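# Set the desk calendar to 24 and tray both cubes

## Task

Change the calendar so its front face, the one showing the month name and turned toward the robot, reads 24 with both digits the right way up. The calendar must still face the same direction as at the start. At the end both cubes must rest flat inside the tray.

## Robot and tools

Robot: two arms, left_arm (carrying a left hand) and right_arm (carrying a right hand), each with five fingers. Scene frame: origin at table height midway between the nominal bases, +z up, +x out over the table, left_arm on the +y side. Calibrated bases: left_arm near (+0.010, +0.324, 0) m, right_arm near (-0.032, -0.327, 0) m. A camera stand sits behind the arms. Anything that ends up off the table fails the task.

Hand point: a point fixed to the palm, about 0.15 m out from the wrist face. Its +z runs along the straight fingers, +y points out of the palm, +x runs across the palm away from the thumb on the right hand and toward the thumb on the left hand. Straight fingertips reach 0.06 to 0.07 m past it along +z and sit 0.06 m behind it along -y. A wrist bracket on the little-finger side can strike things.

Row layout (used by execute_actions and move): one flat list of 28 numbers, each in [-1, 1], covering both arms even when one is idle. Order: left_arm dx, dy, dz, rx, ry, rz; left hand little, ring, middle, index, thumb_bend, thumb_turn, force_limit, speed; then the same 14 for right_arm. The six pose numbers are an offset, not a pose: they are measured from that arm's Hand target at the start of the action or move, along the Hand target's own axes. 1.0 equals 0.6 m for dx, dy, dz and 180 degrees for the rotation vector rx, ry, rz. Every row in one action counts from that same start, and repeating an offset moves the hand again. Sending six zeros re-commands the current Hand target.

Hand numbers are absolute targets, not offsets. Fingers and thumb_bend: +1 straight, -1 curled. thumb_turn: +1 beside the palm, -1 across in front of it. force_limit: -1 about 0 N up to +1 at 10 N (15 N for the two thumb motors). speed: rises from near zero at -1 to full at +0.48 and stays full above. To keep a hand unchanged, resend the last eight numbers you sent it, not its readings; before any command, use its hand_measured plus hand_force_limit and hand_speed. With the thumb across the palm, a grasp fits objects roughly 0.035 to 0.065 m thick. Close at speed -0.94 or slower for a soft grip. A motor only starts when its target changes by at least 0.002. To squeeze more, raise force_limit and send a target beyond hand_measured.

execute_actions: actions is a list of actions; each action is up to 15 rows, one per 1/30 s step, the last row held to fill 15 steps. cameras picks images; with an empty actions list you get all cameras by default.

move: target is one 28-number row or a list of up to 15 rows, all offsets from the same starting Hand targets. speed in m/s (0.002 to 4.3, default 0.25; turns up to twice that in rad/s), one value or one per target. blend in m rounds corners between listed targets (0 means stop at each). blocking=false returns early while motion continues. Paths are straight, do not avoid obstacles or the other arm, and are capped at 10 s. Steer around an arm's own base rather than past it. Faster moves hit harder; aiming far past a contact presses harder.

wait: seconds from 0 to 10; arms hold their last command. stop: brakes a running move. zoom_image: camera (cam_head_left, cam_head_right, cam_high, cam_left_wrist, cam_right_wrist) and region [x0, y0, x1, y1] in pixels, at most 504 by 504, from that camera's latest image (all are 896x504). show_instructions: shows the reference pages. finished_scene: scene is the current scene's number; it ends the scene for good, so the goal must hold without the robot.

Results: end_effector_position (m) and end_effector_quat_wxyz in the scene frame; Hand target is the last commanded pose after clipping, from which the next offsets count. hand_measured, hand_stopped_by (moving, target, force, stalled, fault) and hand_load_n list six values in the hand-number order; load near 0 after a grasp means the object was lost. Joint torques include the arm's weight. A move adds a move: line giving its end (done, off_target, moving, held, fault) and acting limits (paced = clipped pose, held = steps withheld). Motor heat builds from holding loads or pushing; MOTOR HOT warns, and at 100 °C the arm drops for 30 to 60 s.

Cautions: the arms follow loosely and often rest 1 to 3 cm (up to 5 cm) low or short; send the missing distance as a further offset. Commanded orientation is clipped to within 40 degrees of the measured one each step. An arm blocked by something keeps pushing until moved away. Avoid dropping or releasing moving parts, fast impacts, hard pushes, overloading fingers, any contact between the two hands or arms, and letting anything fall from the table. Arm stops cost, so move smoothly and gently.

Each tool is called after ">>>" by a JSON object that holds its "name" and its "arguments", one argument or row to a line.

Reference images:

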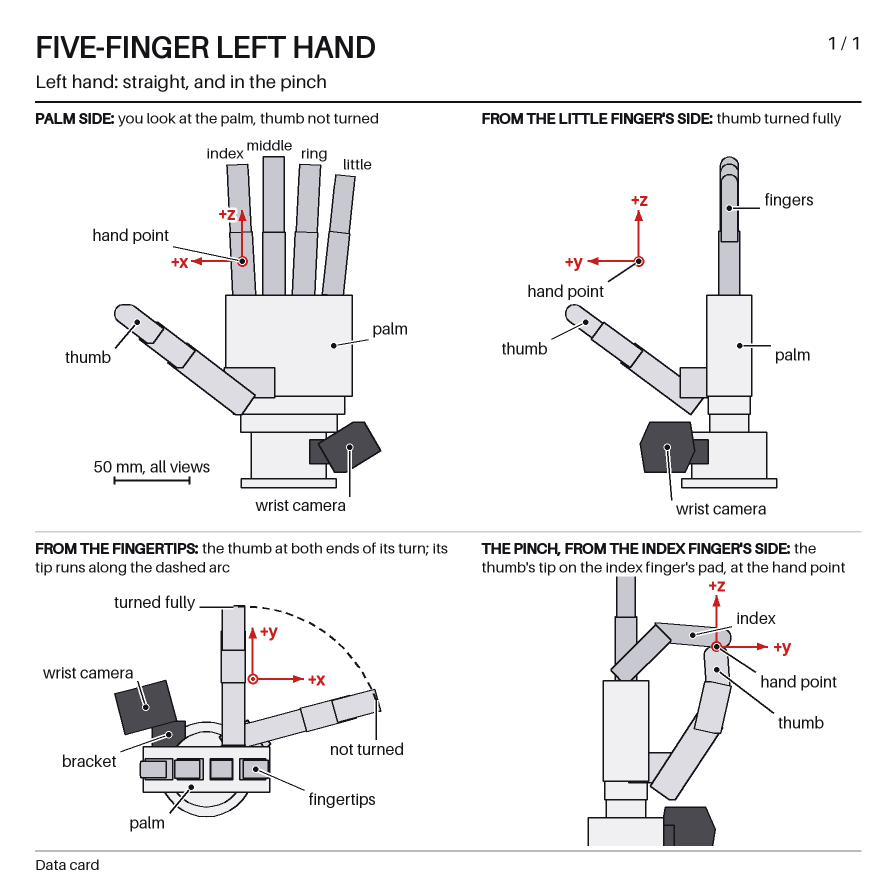

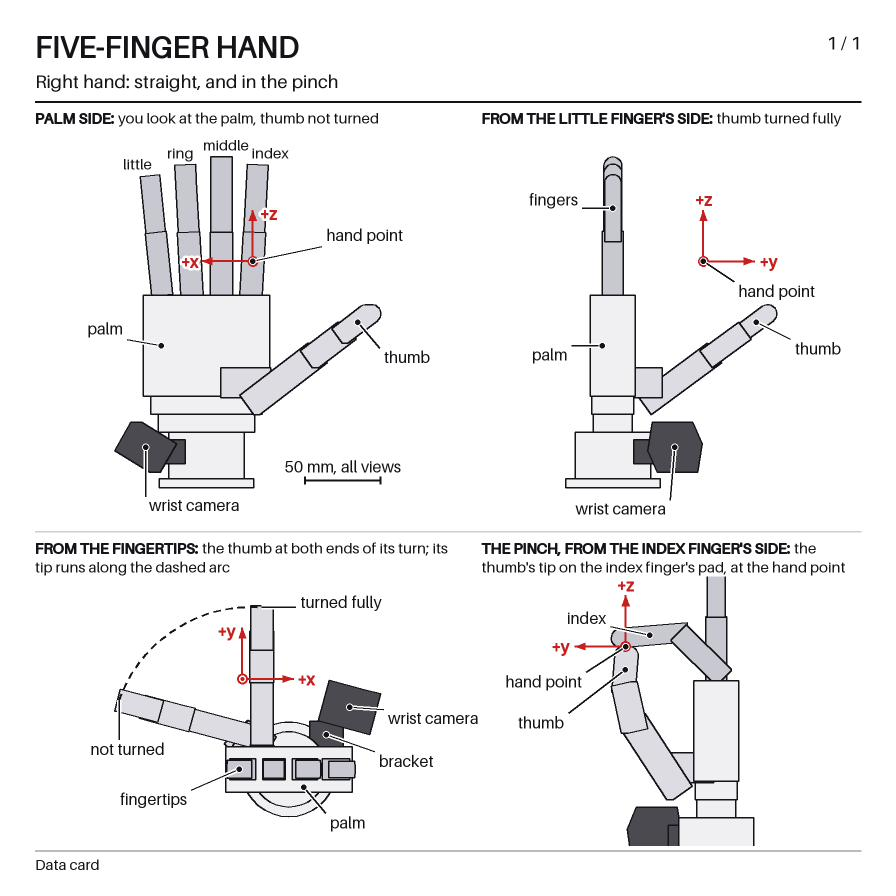

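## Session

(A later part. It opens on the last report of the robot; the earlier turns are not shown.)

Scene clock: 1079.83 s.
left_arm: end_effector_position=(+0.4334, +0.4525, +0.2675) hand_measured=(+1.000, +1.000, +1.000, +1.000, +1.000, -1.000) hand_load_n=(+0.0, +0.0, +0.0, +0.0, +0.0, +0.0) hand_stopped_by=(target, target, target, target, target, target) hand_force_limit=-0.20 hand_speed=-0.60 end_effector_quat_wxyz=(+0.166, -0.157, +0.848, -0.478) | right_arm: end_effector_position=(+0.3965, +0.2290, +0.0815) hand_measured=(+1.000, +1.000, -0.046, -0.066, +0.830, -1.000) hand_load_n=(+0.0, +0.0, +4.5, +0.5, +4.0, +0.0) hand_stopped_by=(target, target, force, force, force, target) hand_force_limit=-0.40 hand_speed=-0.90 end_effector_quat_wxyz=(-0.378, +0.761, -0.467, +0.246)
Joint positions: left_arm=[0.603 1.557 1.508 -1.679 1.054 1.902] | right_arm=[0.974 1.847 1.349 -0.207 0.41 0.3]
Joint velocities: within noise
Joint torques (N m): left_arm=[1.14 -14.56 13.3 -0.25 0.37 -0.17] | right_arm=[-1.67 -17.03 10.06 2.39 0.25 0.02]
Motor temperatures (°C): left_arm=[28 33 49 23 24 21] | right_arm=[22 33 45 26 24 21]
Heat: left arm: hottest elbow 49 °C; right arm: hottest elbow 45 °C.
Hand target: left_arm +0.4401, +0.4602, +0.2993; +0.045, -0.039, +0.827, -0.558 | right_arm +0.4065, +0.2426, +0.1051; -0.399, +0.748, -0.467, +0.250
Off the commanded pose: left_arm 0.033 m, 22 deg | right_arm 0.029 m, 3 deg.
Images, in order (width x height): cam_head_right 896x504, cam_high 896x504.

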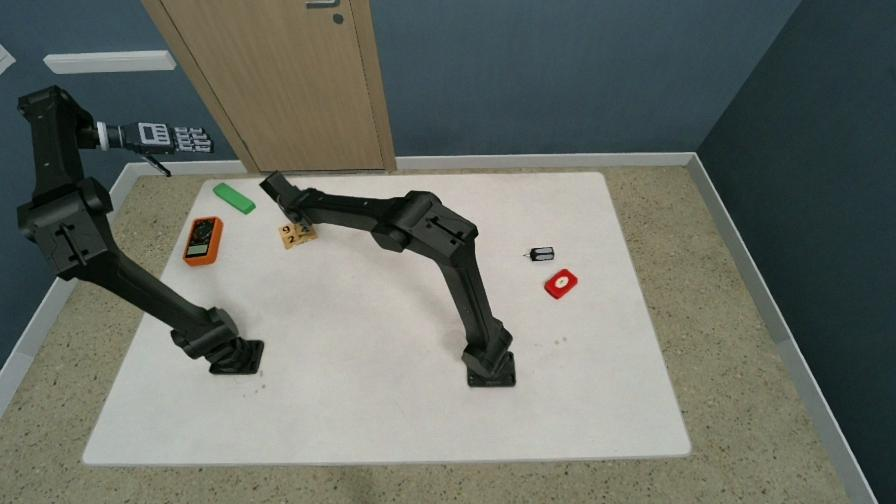

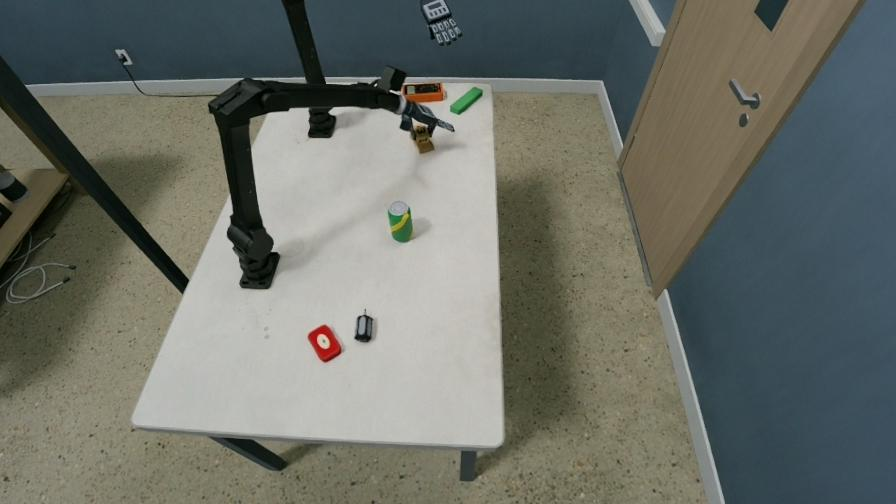

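>>> {"name": "move", "arguments": {
  "target": [
    [0,0,0,0,0,0,1,1,1,1,1,-1,-0.2,-0.6,0,-0.0484,-0.0324,0,0,0,1,1,-0.25,-0.25,0.0,-1,-0.4,-0.9],
    [0,0,0,0,0,0,1,1,1,1,1,-1,-0.2,-0.6,0.1108,-0.0467,-0.035,0,0,0,1,1,-0.25,-0.25,0.0,-1,-0.4,-0.9],
    [0,0,0,0,0,0,1,1,1,1,1,-1,-0.2,-0.6,0.1108,0.0572,0.0343,0,0,0,1,1,-0.25,-0.25,0.0,-1,-0.4,-0.9]
  ],
  "speed": [0.1,0.15,0.12],
  "blend": [0,0.01,0],
  "cameras": ["cam_right_wrist","cam_left_wrist"]
}}

>>> {"name": "zoom_image", "arguments": {
  "camera": "cam_left_wrist",
  "region": [310, 150, 550, 330]
}}

Scene clock: 1095.43 s.
left_arm: end_effector_position=(+0.4334, +0.4525, +0.2675) hand_measured=(+1.000, +1.000, +1.000, +1.000, +1.000, -1.000) hand_load_n=(+0.0, +0.0, +0.0, +0.0, +0.0, +0.0) hand_stopped_by=(target, target, target, target, target, target) hand_force_limit=-0.20 hand_speed=-0.60 end_effector_quat_wxyz=(+0.166, -0.157, +0.848, -0.478) | right_arm: end_effector_position=(+0.4284, +0.1768, +0.0595) hand_measured=(+1.000, +1.000, -0.046, -0.066, +0.830, -1.000) hand_load_n=(+0.0, -0.5, +5.0, +0.5, +4.0, +0.5) hand_stopped_by=(target, target, force, force, force, target) hand_force_limit=-0.40 hand_speed=-0.90 end_effector_quat_wxyz=(-0.387, +0.751, -0.476, +0.243)
Joint positions: left_arm=[0.603 1.557 1.508 -1.679 1.054 1.902] | right_arm=[0.872 1.822 1.229 -0.07 0.335 0.256]
Joint torques (N m): left_arm=[1.08 -14.56 13.48 -0.24 0.34 -0.17] | right_arm=[-1.67 -15.33 7.46 3.36 0.01 -0.2]
Heat: left arm: hottest elbow 50 °C; right arm: hottest elbow 45 °C.
Hand target: left_arm +0.4401, +0.4602, +0.2993; +0.045, -0.039, +0.827, -0.558 | right_arm +0.4339, +0.1820, +0.0653; -0.399, +0.748, -0.467, +0.250
Off the commanded pose: left_arm 0.033 m, 22 deg | right_arm 0.010 m, 2 deg.
joint sent to its limit (left arm) — joint 4 (wrist pitch), lower limit. The joint targets are off in position and orientation.
move: off_target (left_arm)
camera_calibration:
cam_left_wrist: T_world_to_cam=[[-0.0949242, -0.603432, 0.791744, 0.10507], [-0.990067, 0.140089, -0.0119318, 0.368918], [-0.103715, -0.785013, -0.610736, 0.676648], [0, 0, 0, 1]] pos_world=[0.445406, 0.542898, 0.334466]
cam_right_wrist: T_world_to_cam=[[-0.390514, -0.410307, -0.824104, 0.299308], [-0.834354, 0.536045, 0.128484, 0.258546], [0.38904, 0.737769, -0.551674, -0.153583], [0, 0, 0, 1]] pos_world=[0.392352, 0.0975244, 0.128714]
Images, in order (width x height): cam_left_wrist 896x504, cam_right_wrist 896x504.

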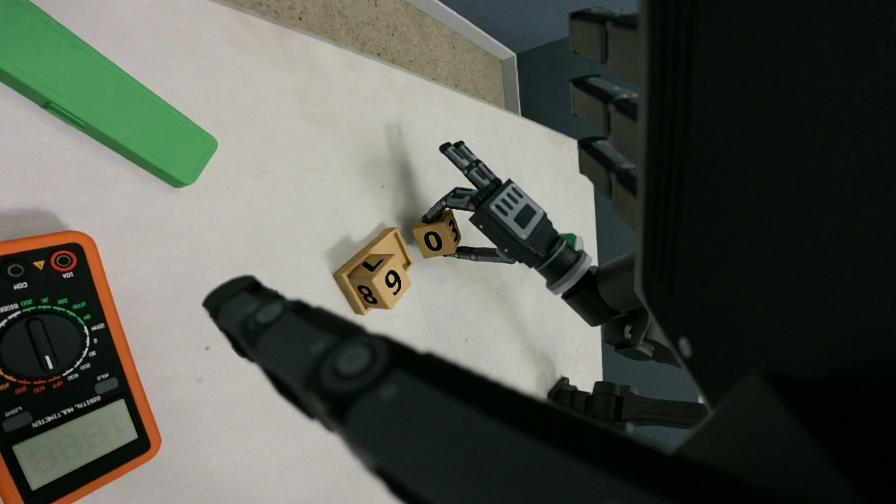

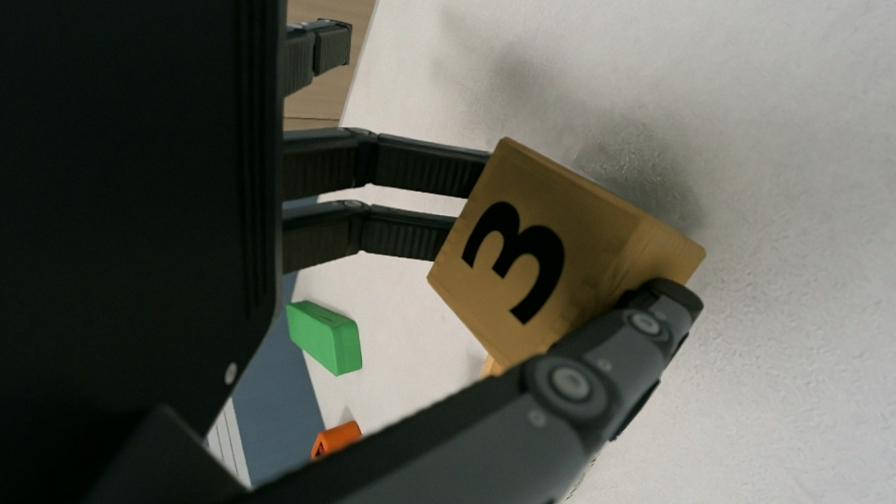

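Scaled by 2.100 from the camera's 896x504 image, which has a finer 1280x720 frame.

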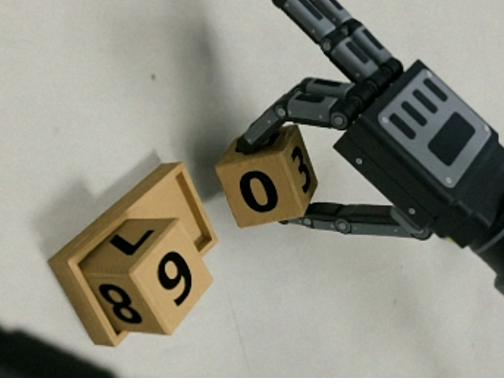

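>>> {"name": "move", "arguments": {
  "target": [
    [0,0,0,0,0,0,1,1,1,1,1,-1,-0.2,-0.6,0,0,0,0,0.0555,-0.083,1,1,-0.25,-0.25,0.0,-1,-0.4,-0.9]
  ],
  "speed": 0.15,
  "cameras": ["cam_right_wrist","cam_left_wrist"]
}}

>>> {"name": "zoom_image", "arguments": {
  "camera": "cam_left_wrist",
  "region": [390, 170, 510, 270]
}}

>>> {"name": "zoom_image", "arguments": {
  "camera": "cam_right_wrist",
  "region": [400, 100, 760, 420]
}}

Scene clock: 1115.70 s.
left_arm: end_effector_position=(+0.4334, +0.4525, +0.2675) hand_measured=(+1.000, +1.000, +1.000, +1.000, +1.000, -1.000) hand_load_n=(+0.0, +0.0, +0.0, +0.0, +0.0, +0.0) hand_stopped_by=(target, target, target, target, target, target) hand_force_limit=-0.20 hand_speed=-0.60 end_effector_quat_wxyz=(+0.166, -0.157, +0.848, -0.478) | right_arm: end_effector_position=(+0.4182, +0.1626, +0.0433) hand_measured=(+1.000, +1.000, -0.046, -0.066, +0.830, -1.000) hand_load_n=(+0.0, -0.5, +4.5, +0.5, +4.0, +0.5) hand_stopped_by=(target, target, force, force, force, target) hand_force_limit=-0.40 hand_speed=-0.90 end_effector_quat_wxyz=(-0.307, +0.785, -0.404, +0.354)
Joint positions: left_arm=[0.603 1.557 1.508 -1.679 1.054 1.902] | right_arm=[0.951 1.856 1.249 -0.118 0.564 0.061]
Joint torques (N m): left_arm=[1.08 -14.51 13.44 -0.18 0.35 -0.15] | right_arm=[-1.61 -14.8 11.58 1.61 0.37 -0.25]
Heat: left arm: hottest elbow 50 °C; right arm: hottest elbow 45 °C.
Hand target: left_arm +0.4401, +0.4602, +0.2993; +0.045, -0.039, +0.827, -0.558 | right_arm +0.4339, +0.1820, +0.0653; -0.321, +0.778, -0.399, +0.364
Off the commanded pose: left_arm 0.033 m, 22 deg | right_arm 0.033 m, 2 deg.
joint sent to its limit (left arm) — joint 4 (wrist pitch), lower limit. The joint targets are off in position and orientation.
move: off_target (left_arm, right_arm)
camera_calibration:
cam_left_wrist: T_world_to_cam=[[-0.0949242, -0.603432, 0.791744, 0.10507], [-0.990067, 0.140089, -0.0119318, 0.368918], [-0.103715, -0.785013, -0.610736, 0.676648], [0, 0, 0, 1]] pos_world=[0.445406, 0.542898, 0.334466]
cam_right_wrist: T_world_to_cam=[[-0.281932, -0.63943, -0.715293, 0.263307], [-0.841807, 0.522541, -0.135323, 0.276468], [0.4603, 0.563986, -0.685597, -0.143923], [0, 0, 0, 1]] pos_world=[0.373215, 0.105071, 0.127081]
Images, in order (width x height): cam_left_wrist 896x504, cam_right_wrist 896x504.

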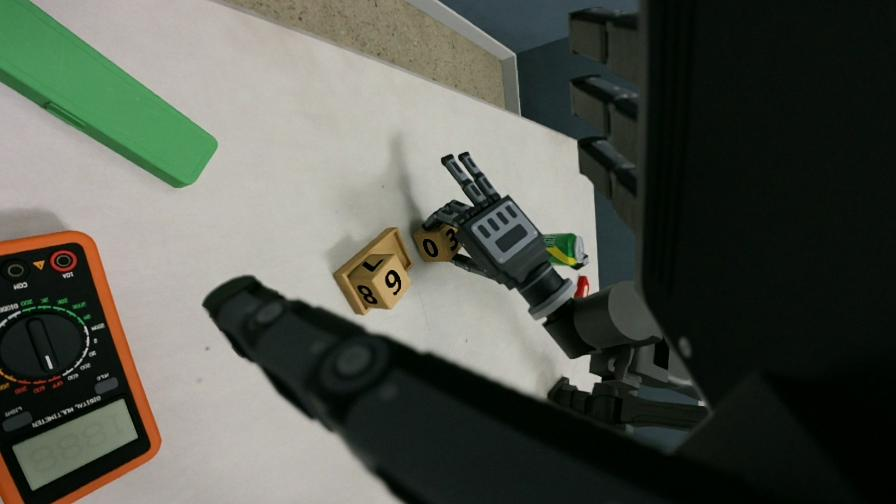

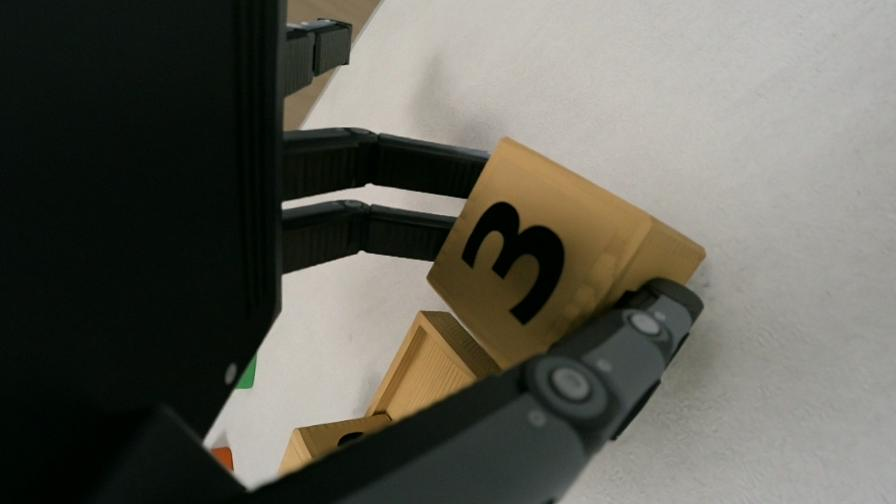

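Scaled by 4.200 from the camera's 896x504 image, which has a finer 1280x720 frame.

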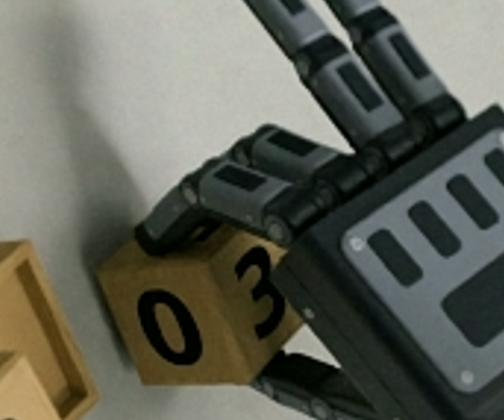

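Scaled by 1.400 from the camera's 896x504 image, which has a finer 1280x720 frame.

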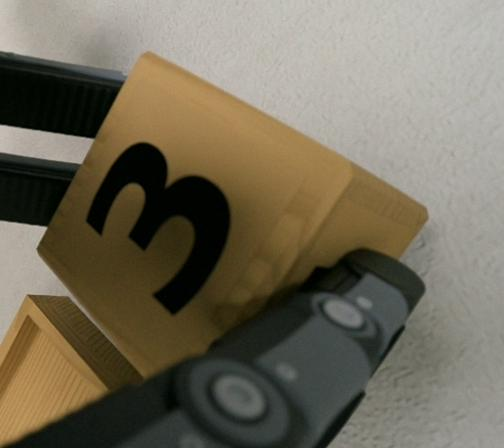

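>>> {"name": "execute_actions", "arguments": {
  "actions": [],
  "cameras": ["cam_left_wrist","cam_right_wrist","cam_high"]
}}

Scene clock: 1135.07 s.
left_arm: end_effector_position=(+0.4334, +0.4525, +0.2675) hand_measured=(+1.000, +1.000, +1.000, +1.000, +1.000, -1.000) hand_load_n=(+0.0, +0.0, -0.5, +0.0, +0.0, +0.0) hand_stopped_by=(target, target, target, target, target, target) hand_force_limit=-0.20 hand_speed=-0.60 end_effector_quat_wxyz=(+0.166, -0.157, +0.848, -0.478) | right_arm: end_effector_position=(+0.4182, +0.1626, +0.0433) hand_measured=(+1.000, +1.000, -0.046, -0.066, +0.830, -1.000) hand_load_n=(+0.0, +0.0, +4.5, +0.5, +4.0, +0.0) hand_stopped_by=(target, target, force, force, force, target) hand_force_limit=-0.40 hand_speed=-0.90 end_effector_quat_wxyz=(-0.307, +0.785, -0.404, +0.354)
Joint positions: left_arm=[0.603 1.557 1.508 -1.679 1.054 1.902] | right_arm=[0.951 1.856 1.249 -0.118 0.564 0.061]
Joint velocities: within noise
Joint torques (N m): left_arm=[1.32 -14.51 13.34 -0.28 0.38 -0.17] | right_arm=[-1.85 -14.8 11.58 1.55 0.38 -0.24]
Motor temperatures (°C): left_arm=[27 33 50 23 24 21] | right_arm=[22 33 46 26 24 21]
Heat: left arm: hottest elbow 50 °C; right arm: hottest elbow 46 °C.
Hand target: left_arm +0.4401, +0.4602, +0.2993; +0.045, -0.039, +0.827, -0.558 | right_arm +0.4339, +0.1820, +0.0653; -0.321, +0.778, -0.399, +0.364
Off the commanded pose: left_arm 0.033 m, 22 deg | right_arm 0.033 m, 2 deg.
camera_calibration:
cam_left_wrist: T_world_to_cam=[[-0.0949242, -0.603432, 0.791744, 0.10507], [-0.990067, 0.140089, -0.0119318, 0.368918], [-0.103715, -0.785013, -0.610736, 0.676648], [0, 0, 0, 1]] pos_world=[0.445406, 0.542898, 0.334466]
cam_right_wrist: T_world_to_cam=[[-0.281932, -0.63943, -0.715293, 0.263307], [-0.841807, 0.522541, -0.135323, 0.276468], [0.4603, 0.563986, -0.685597, -0.143923], [0, 0, 0, 1]] pos_world=[0.373215, 0.105071, 0.127081]
Images, in order (width x height): cam_high 896x504, cam_left_wrist 896x504, cam_right_wrist 896x504.

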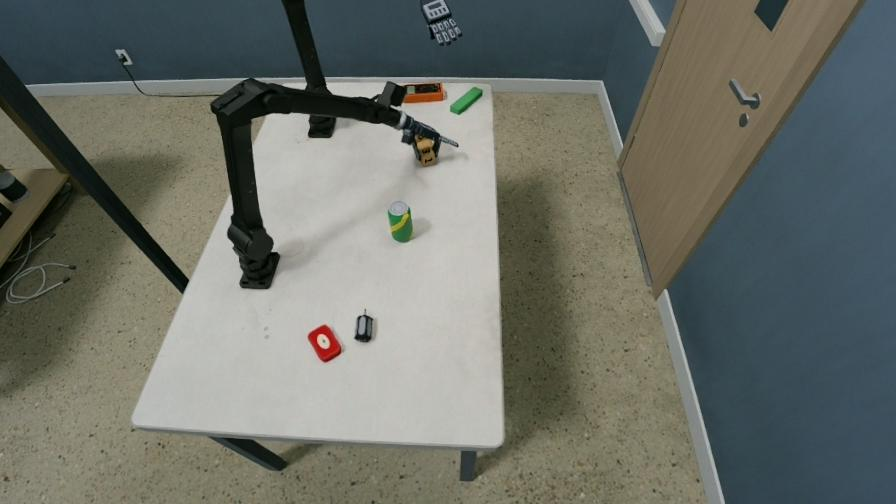

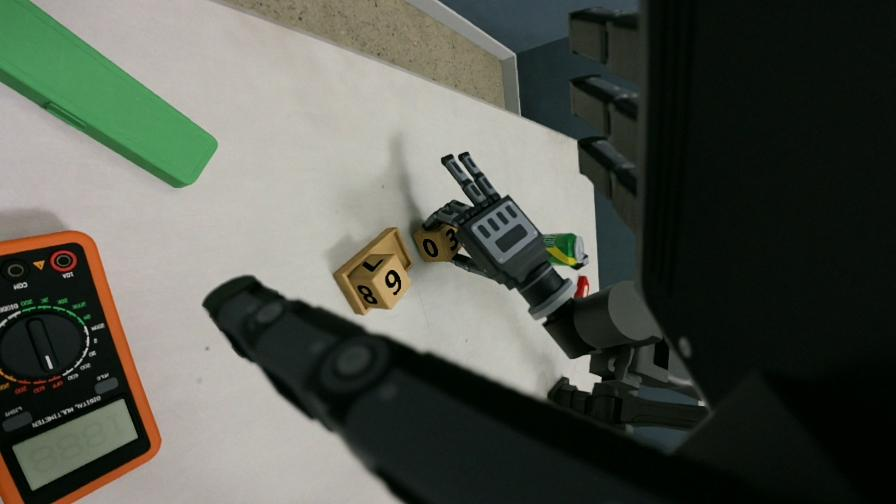

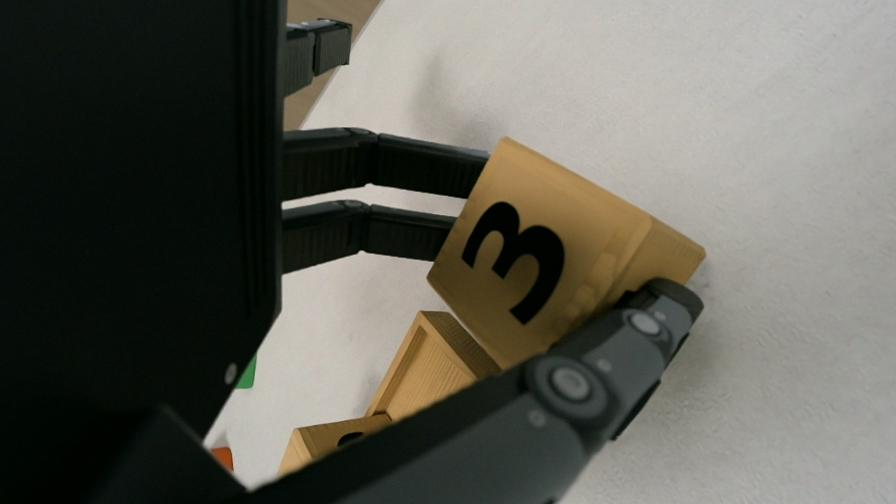

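>>> {"name": "zoom_image", "arguments": {
  "camera": "cam_left_wrist",
  "region": [320, 140, 500, 320]
}}

>>> {"name": "zoom_image", "arguments": {
  "camera": "cam_right_wrist",
  "region": [280, 100, 720, 504]
}}

Scaled by 2.800 from the camera's 896x504 image, which has a finer 1280x720 frame.

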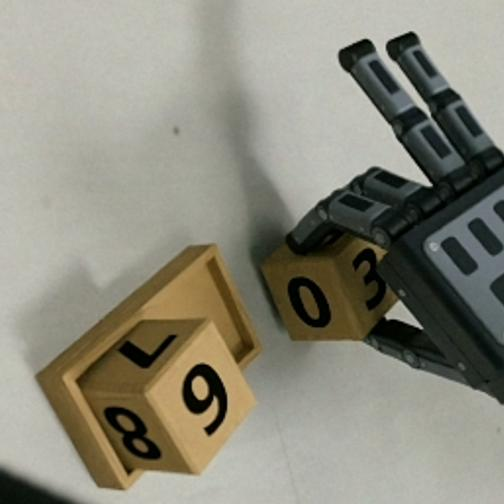

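Scaled by 1.145 from the camera's 896x504 image, which has a finer 1280x720 frame.

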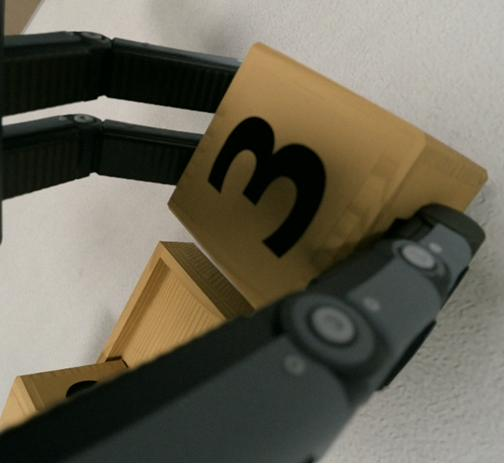

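>>> {"name": "move", "arguments": {
  "target": [0,0,0,0,0,0,1,1,1,1,1,-1,-0.2,-0.6,0.0027,0.0439,-0.0009,0,0,0,1,1,-0.25,-0.25,0.0,-1,-0.4,-0.9],
  "speed": 0.05,
  "cameras": ["cam_left_wrist","cam_right_wrist"]
}}

>>> {"name": "zoom_image", "arguments": {
  "camera": "cam_left_wrist",
  "region": [320, 140, 500, 320]
}}

Scene clock: 1157.27 s.
left_arm: end_effector_position=(+0.4334, +0.4525, +0.2675) hand_measured=(+1.000, +1.000, +1.000, +1.000, +1.000, -1.000) hand_load_n=(+0.0, +0.0, +0.0, +0.0, +0.0, +0.0) hand_stopped_by=(target, target, target, target, target, target) hand_force_limit=-0.20 hand_speed=-0.60 end_effector_quat_wxyz=(+0.166, -0.157, +0.848, -0.478) | right_arm: end_effector_position=(+0.4201, +0.1652, +0.0447) hand_measured=(+1.000, +1.000, -0.046, -0.066, +0.830, -1.000) hand_load_n=(+0.0, +0.0, +4.5, +0.5, +4.0, +0.5) hand_stopped_by=(target, target, force, force, force, target) hand_force_limit=-0.40 hand_speed=-0.90 end_effector_quat_wxyz=(-0.317, +0.780, -0.405, +0.356)
Joint positions: left_arm=[0.603 1.557 1.508 -1.679 1.054 1.902] | right_arm=[0.951 1.856 1.243 -0.09 0.564 0.061]
Joint torques (N m): left_arm=[1.2 -14.51 13.41 -0.25 0.36 -0.16] | right_arm=[-1.79 -15.44 6.86 3.23 0.36 -0.23]
Heat: left arm: hottest elbow 51 °C; right arm: hottest elbow 47 °C.
Hand target: left_arm +0.4401, +0.4602, +0.2993; +0.045, -0.039, +0.827, -0.558 | right_arm +0.4240, +0.1679, +0.0453; -0.321, +0.778, -0.399, +0.364
Off the commanded pose: left_arm 0.033 m, 22 deg | right_arm 0.005 m, 1 deg.
joint sent to its limit (left arm) — joint 4 (wrist pitch), lower limit. The joint targets are off in position and orientation.
move: off_target (left_arm)
camera_calibration:
cam_left_wrist: T_world_to_cam=[[-0.0949242, -0.603432, 0.791744, 0.10507], [-0.990067, 0.140089, -0.0119318, 0.368918], [-0.103715, -0.785013, -0.610736, 0.676648], [0, 0, 0, 1]] pos_world=[0.445406, 0.542898, 0.334466]
cam_right_wrist: T_world_to_cam=[[-0.272837, -0.626916, -0.729751, 0.261351], [-0.840074, 0.524922, -0.136867, 0.275799], [0.468867, 0.575702, -0.669874, -0.151465], [0, 0, 0, 1]] pos_world=[0.374015, 0.106271, 0.127006]
Images, in order (width x height): cam_left_wrist 896x504, cam_right_wrist 896x504.

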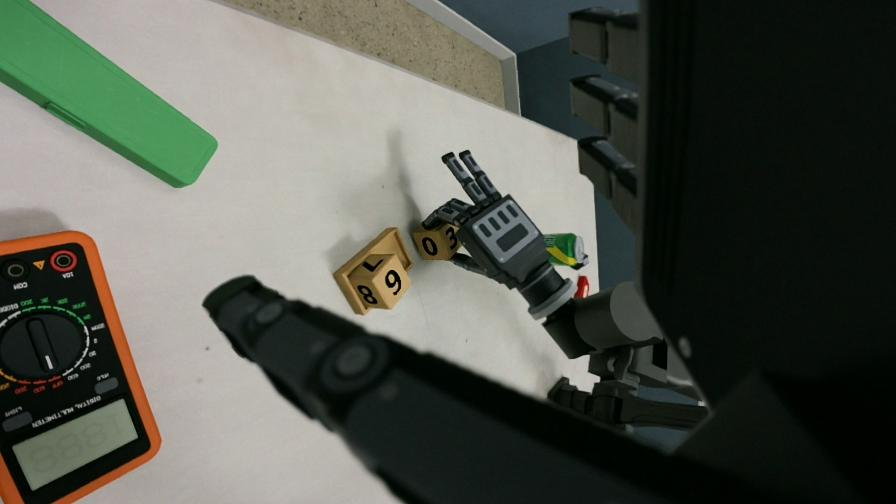

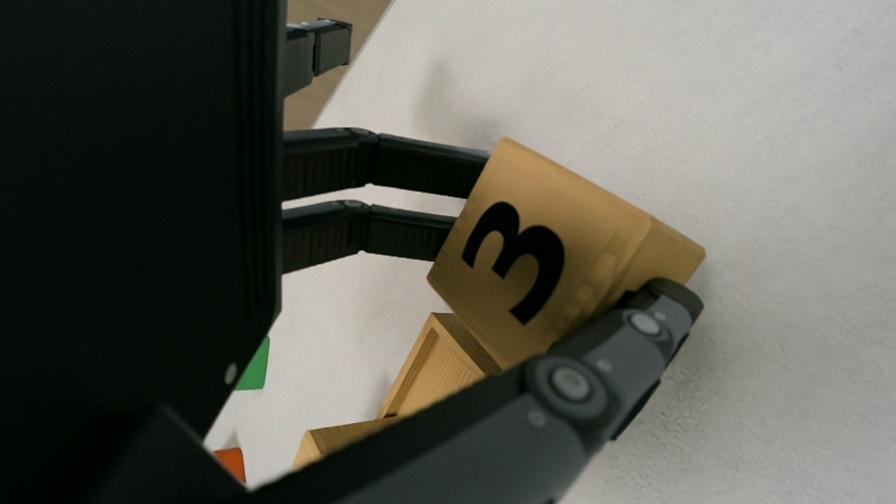

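Scaled by 2.800 from the camera's 896x504 image, which has a finer 1280x720 frame.

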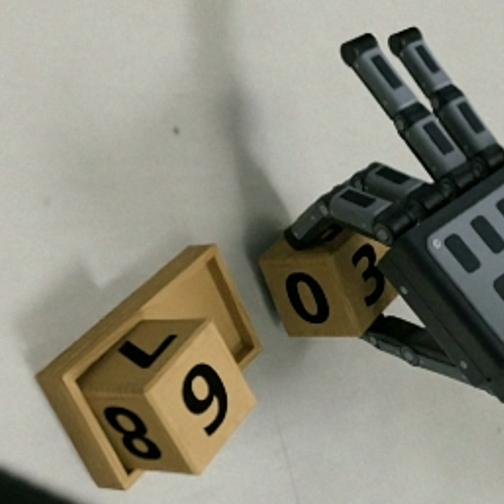

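>>> {"name": "move", "arguments": {
  "target": [0,0,0,0,0,0,1,1,1,1,1,-1,-0.2,-0.6,-0.0078,0.0197,0.0132,0,0,0,1,1,-0.25,-0.25,0.0,-1,-0.4,-0.9],
  "speed": 0.05,
  "cameras": ["cam_left_wrist"]
}}

>>> {"name": "zoom_image", "arguments": {
  "camera": "cam_left_wrist",
  "region": [320, 140, 500, 320]
}}

Scene clock: 1181.80 s.
left_arm: end_effector_position=(+0.4334, +0.4525, +0.2675) hand_measured=(+1.000, +1.000, +1.000, +1.000, +1.000, -1.000) hand_load_n=(+0.0, +0.0, +0.0, +0.0, +0.0, +0.0) hand_stopped_by=(target, target, target, target, target, target) hand_force_limit=-0.20 hand_speed=-0.60 end_effector_quat_wxyz=(+0.166, -0.157, +0.848, -0.478) | right_arm: end_effector_position=(+0.4206, +0.1671, +0.0367) hand_measured=(+1.000, +1.000, -0.046, -0.066, +0.830, -1.000) hand_load_n=(+0.0, +0.0, +4.5, +1.0, +4.0, +0.0) hand_stopped_by=(target, target, force, force, force, target) hand_force_limit=-0.40 hand_speed=-0.90 end_effector_quat_wxyz=(-0.322, +0.778, -0.405, +0.357)
Joint positions: left_arm=[0.603 1.557 1.508 -1.679 1.054 1.902] | right_arm=[0.952 1.87 1.232 -0.054 0.565 0.059]
Joint torques (N m): left_arm=[1.14 -14.51 13.41 -0.25 0.33 -0.16] | right_arm=[-1.67 -14.62 6.74 3.15 0.28 -0.22]
Heat: left arm: hottest elbow 51 °C; right arm: hottest elbow 45 °C.
Hand target: left_arm +0.4401, +0.4602, +0.2993; +0.045, -0.039, +0.827, -0.558 | right_arm +0.4240, +0.1680, +0.0303; -0.321, +0.778, -0.399, +0.364
Off the commanded pose: left_arm 0.033 m, 22 deg | right_arm 0.007 m, 1 deg.
joint sent to its limit (left arm) — joint 4 (wrist pitch), lower limit. The joint targets are off in position and orientation.
move: off_target (left_arm)
camera_calibration:
cam_left_wrist: T_world_to_cam=[[-0.0949242, -0.603432, 0.791744, 0.10507], [-0.990067, 0.140089, -0.0119318, 0.368918], [-0.103715, -0.785013, -0.610736, 0.676648], [0, 0, 0, 1]] pos_world=[0.445406, 0.542898, 0.334466]
Images, in order (width x height): cam_left_wrist 896x504.

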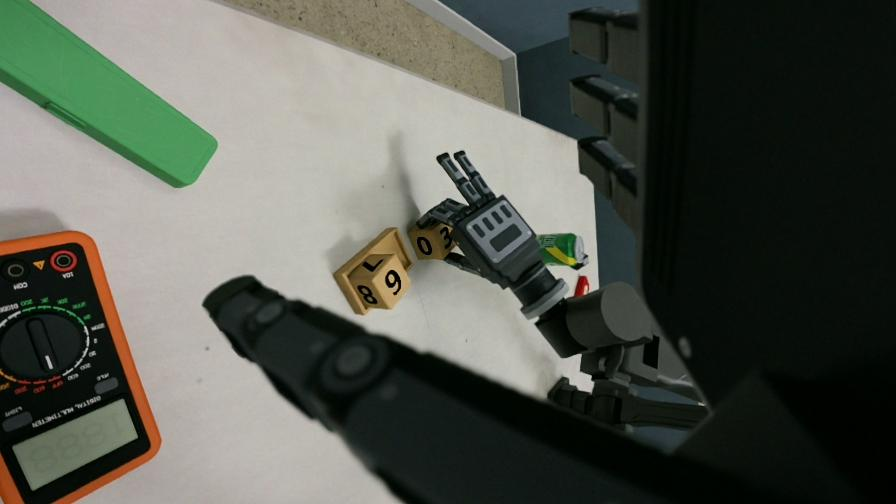

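Scaled by 2.800 from the camera's 896x504 image, which has a finer 1280x720 frame.

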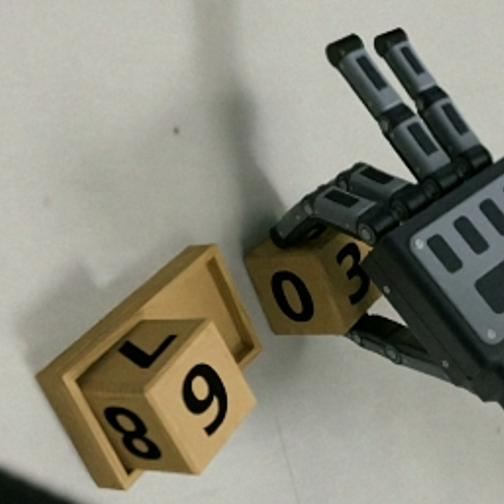

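>>> {"name": "move", "arguments": {
  "target": [0,0,0,0,0,0,1,1,1,1,1,-1,-0.2,-0.6,-0.0062,0.0158,0.0106,0,0,0,1,1,-0.25,-0.25,0.0,-1,-0.4,-0.9],
  "speed": 0.04,
  "cameras": ["cam_left_wrist","cam_right_wrist"]
}}

>>> {"name": "zoom_image", "arguments": {
  "camera": "cam_left_wrist",
  "region": [320, 140, 500, 320]
}}

Scene clock: 1187.33 s.
left_arm: end_effector_position=(+0.4334, +0.4525, +0.2675) hand_measured=(+1.000, +1.000, +1.000, +1.000, +1.000, -1.000) hand_load_n=(+0.0, +0.0, +0.0, +0.0, +0.0, +0.0) hand_stopped_by=(target, target, target, target, target, target) hand_force_limit=-0.20 hand_speed=-0.60 end_effector_quat_wxyz=(+0.166, -0.157, +0.848, -0.478) | right_arm: end_effector_position=(+0.4241, +0.1711, +0.0368) hand_measured=(+1.000, +1.000, -0.046, -0.066, +0.830, -1.000) hand_load_n=(+0.0, +0.0, +5.0, +0.5, +4.0, -0.5) hand_stopped_by=(target, target, force, force, force, target) hand_force_limit=-0.40 hand_speed=-0.90 end_effector_quat_wxyz=(-0.330, +0.773, -0.405, +0.360)
Joint positions: left_arm=[0.603 1.557 1.508 -1.679 1.054 1.902] | right_arm=[0.952 1.877 1.232 -0.023 0.567 0.055]
Joint torques (N m): left_arm=[0.97 -14.39 13.48 -0.21 0.36 -0.15] | right_arm=[-1.67 -13.98 5.97 3.08 0.23 -0.18]
Heat: left arm: hottest elbow 51 °C; right arm: hottest elbow 45 °C.
Hand target: left_arm +0.4401, +0.4602, +0.2993; +0.045, -0.039, +0.827, -0.558 | right_arm +0.4240, +0.1680, +0.0183; -0.321, +0.778, -0.399, +0.364
Off the commanded pose: left_arm 0.033 m, 22 deg | right_arm 0.019 m, 1 deg.
joint sent to its limit (left arm) — joint 4 (wrist pitch), lower limit. The joint targets are off in position and orientation.
move: off_target (left_arm, right_arm)
camera_calibration:
cam_left_wrist: T_world_to_cam=[[-0.0949242, -0.603432, 0.791744, 0.10507], [-0.990067, 0.140089, -0.0119318, 0.368918], [-0.103715, -0.785013, -0.610736, 0.676648], [0, 0, 0, 1]] pos_world=[0.445406, 0.542898, 0.334466]
cam_right_wrist: T_world_to_cam=[[-0.253799, -0.611067, -0.749789, 0.250209], [-0.838047, 0.52598, -0.144992, 0.274316], [0.482974, 0.59156, -0.645595, -0.171684], [0, 0, 0, 1]] pos_world=[0.376311, 0.110171, 0.116539]
Images, in order (width x height): cam_left_wrist 896x504, cam_right_wrist 896x504.

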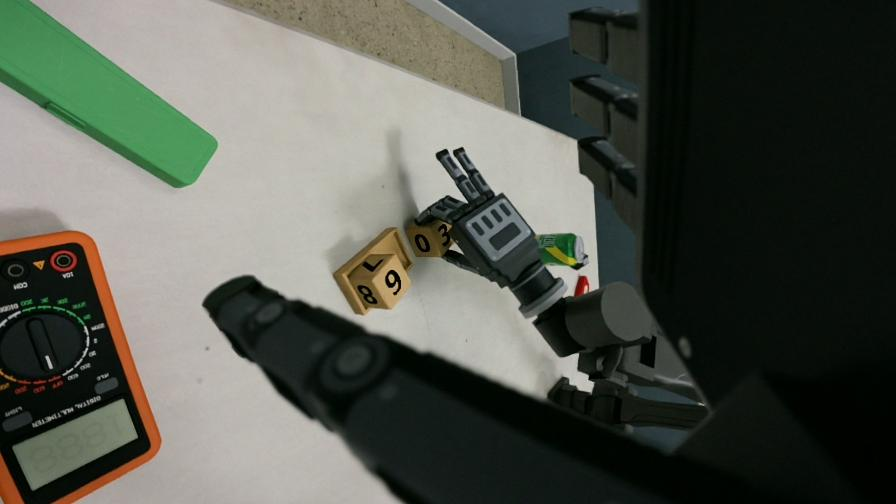

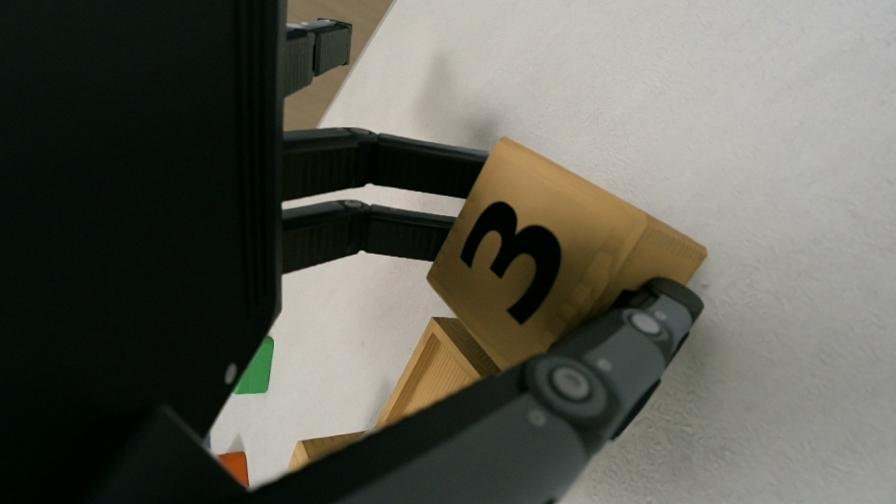

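Scaled by 2.800 from the camera's 896x504 image, which has a finer 1280x720 frame.

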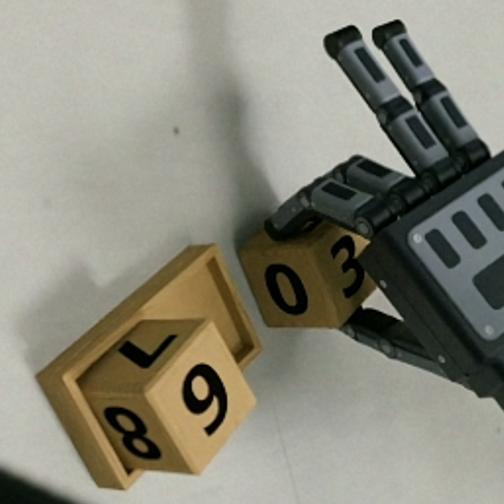

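>>> {"name": "move", "arguments": {
  "target": [
    [0,0,0,0,0,0,1,1,1,1,1,-1,-0.2,-0.6,0.0062,-0.0158,-0.0106,0,0,0,1,1,-0.25,-0.25,0.0,-1,-0.4,-0.9],
    [0,0,0,0,0,0,1,1,1,1,1,-1,-0.2,-0.6,0.0062,-0.0158,-0.0106,0,0,0,1,1,0.3,0.3,1,-1,-0.4,-0.7]
  ],
  "speed": 0.04,
  "cameras": ["cam_left_wrist","cam_right_wrist"]
}}

>>> {"name": "zoom_image", "arguments": {
  "camera": "cam_left_wrist",
  "region": [320, 140, 500, 320]
}}

Scene clock: 1195.40 s.
left_arm: end_effector_position=(+0.4334, +0.4525, +0.2675) hand_measured=(+1.000, +1.000, +1.000, +1.000, +1.000, -1.000) hand_load_n=(+0.0, +0.0, +0.0, +0.0, +0.0, +0.0) hand_stopped_by=(target, target, target, target, target, target) hand_force_limit=-0.20 hand_speed=-0.60 end_effector_quat_wxyz=(+0.166, -0.157, +0.848, -0.478) | right_arm: end_effector_position=(+0.4237, +0.1705, +0.0361) hand_measured=(+1.000, +1.000, +0.300, +0.300, +1.000, -1.000) hand_load_n=(+0.0, +0.0, +0.0, +0.0, +0.0, +0.0) hand_stopped_by=(target, target, target, target, target, target) hand_force_limit=-0.40 hand_speed=-0.70 end_effector_quat_wxyz=(-0.330, +0.773, -0.405, +0.360)
Joint positions: left_arm=[0.603 1.557 1.508 -1.679 1.054 1.902] | right_arm=[0.952 1.877 1.231 -0.023 0.567 0.055]
Joint torques (N m): left_arm=[1.14 -14.51 13.33 -0.23 0.36 -0.17] | right_arm=[-1.9 -15.38 6.83 1.8 0.23 -0.18]
Heat: left arm: hottest elbow 51 °C; right arm: hottest elbow 44 °C.
Hand target: left_arm +0.4401, +0.4602, +0.2993; +0.045, -0.039, +0.827, -0.558 | right_arm +0.4240, +0.1680, +0.0303; -0.321, +0.778, -0.399, +0.364
Off the commanded pose: left_arm 0.033 m, 22 deg | right_arm 0.006 m, 1 deg.
joint sent to its limit (left arm) — joint 4 (wrist pitch), lower limit. The joint targets are off in position and orientation.
move: off_target (left_arm)
camera_calibration:
cam_left_wrist: T_world_to_cam=[[-0.0949242, -0.603432, 0.791744, 0.10507], [-0.990067, 0.140089, -0.0119318, 0.368918], [-0.103715, -0.785013, -0.610736, 0.676648], [0, 0, 0, 1]] pos_world=[0.445406, 0.542898, 0.334466]
cam_right_wrist: T_world_to_cam=[[-0.254453, -0.611968, -0.748832, 0.24961], [-0.83818, 0.525797, -0.144884, 0.274298], [0.482398, 0.59079, -0.64673, -0.171199], [0, 0, 0, 1]] pos_world=[0.376011, 0.109671, 0.115937]
Images, in order (width x height): cam_left_wrist 896x504, cam_right_wrist 896x504.

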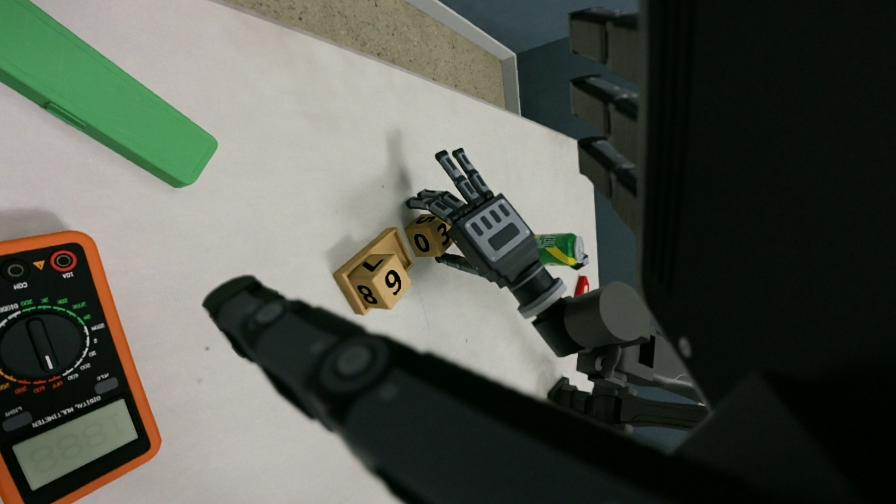

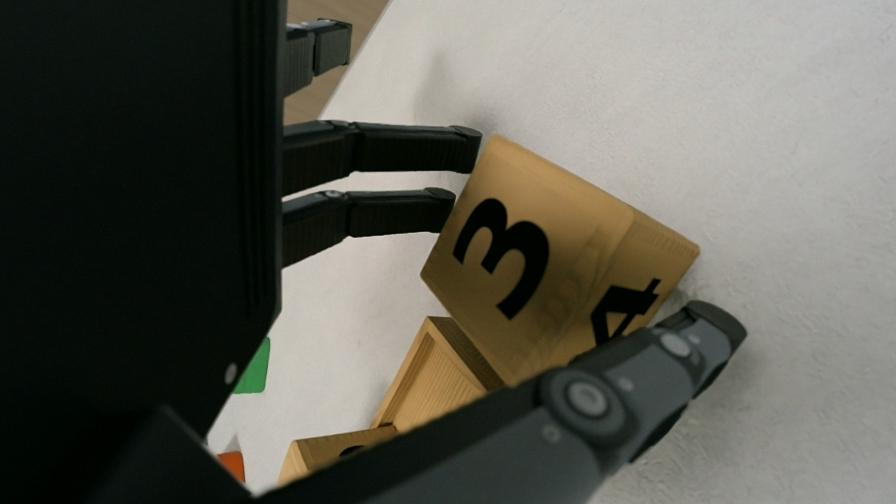

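Scaled by 2.800 from the camera's 896x504 image, which has a finer 1280x720 frame.

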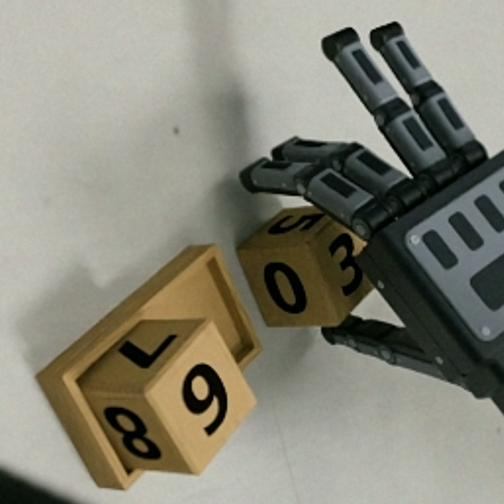

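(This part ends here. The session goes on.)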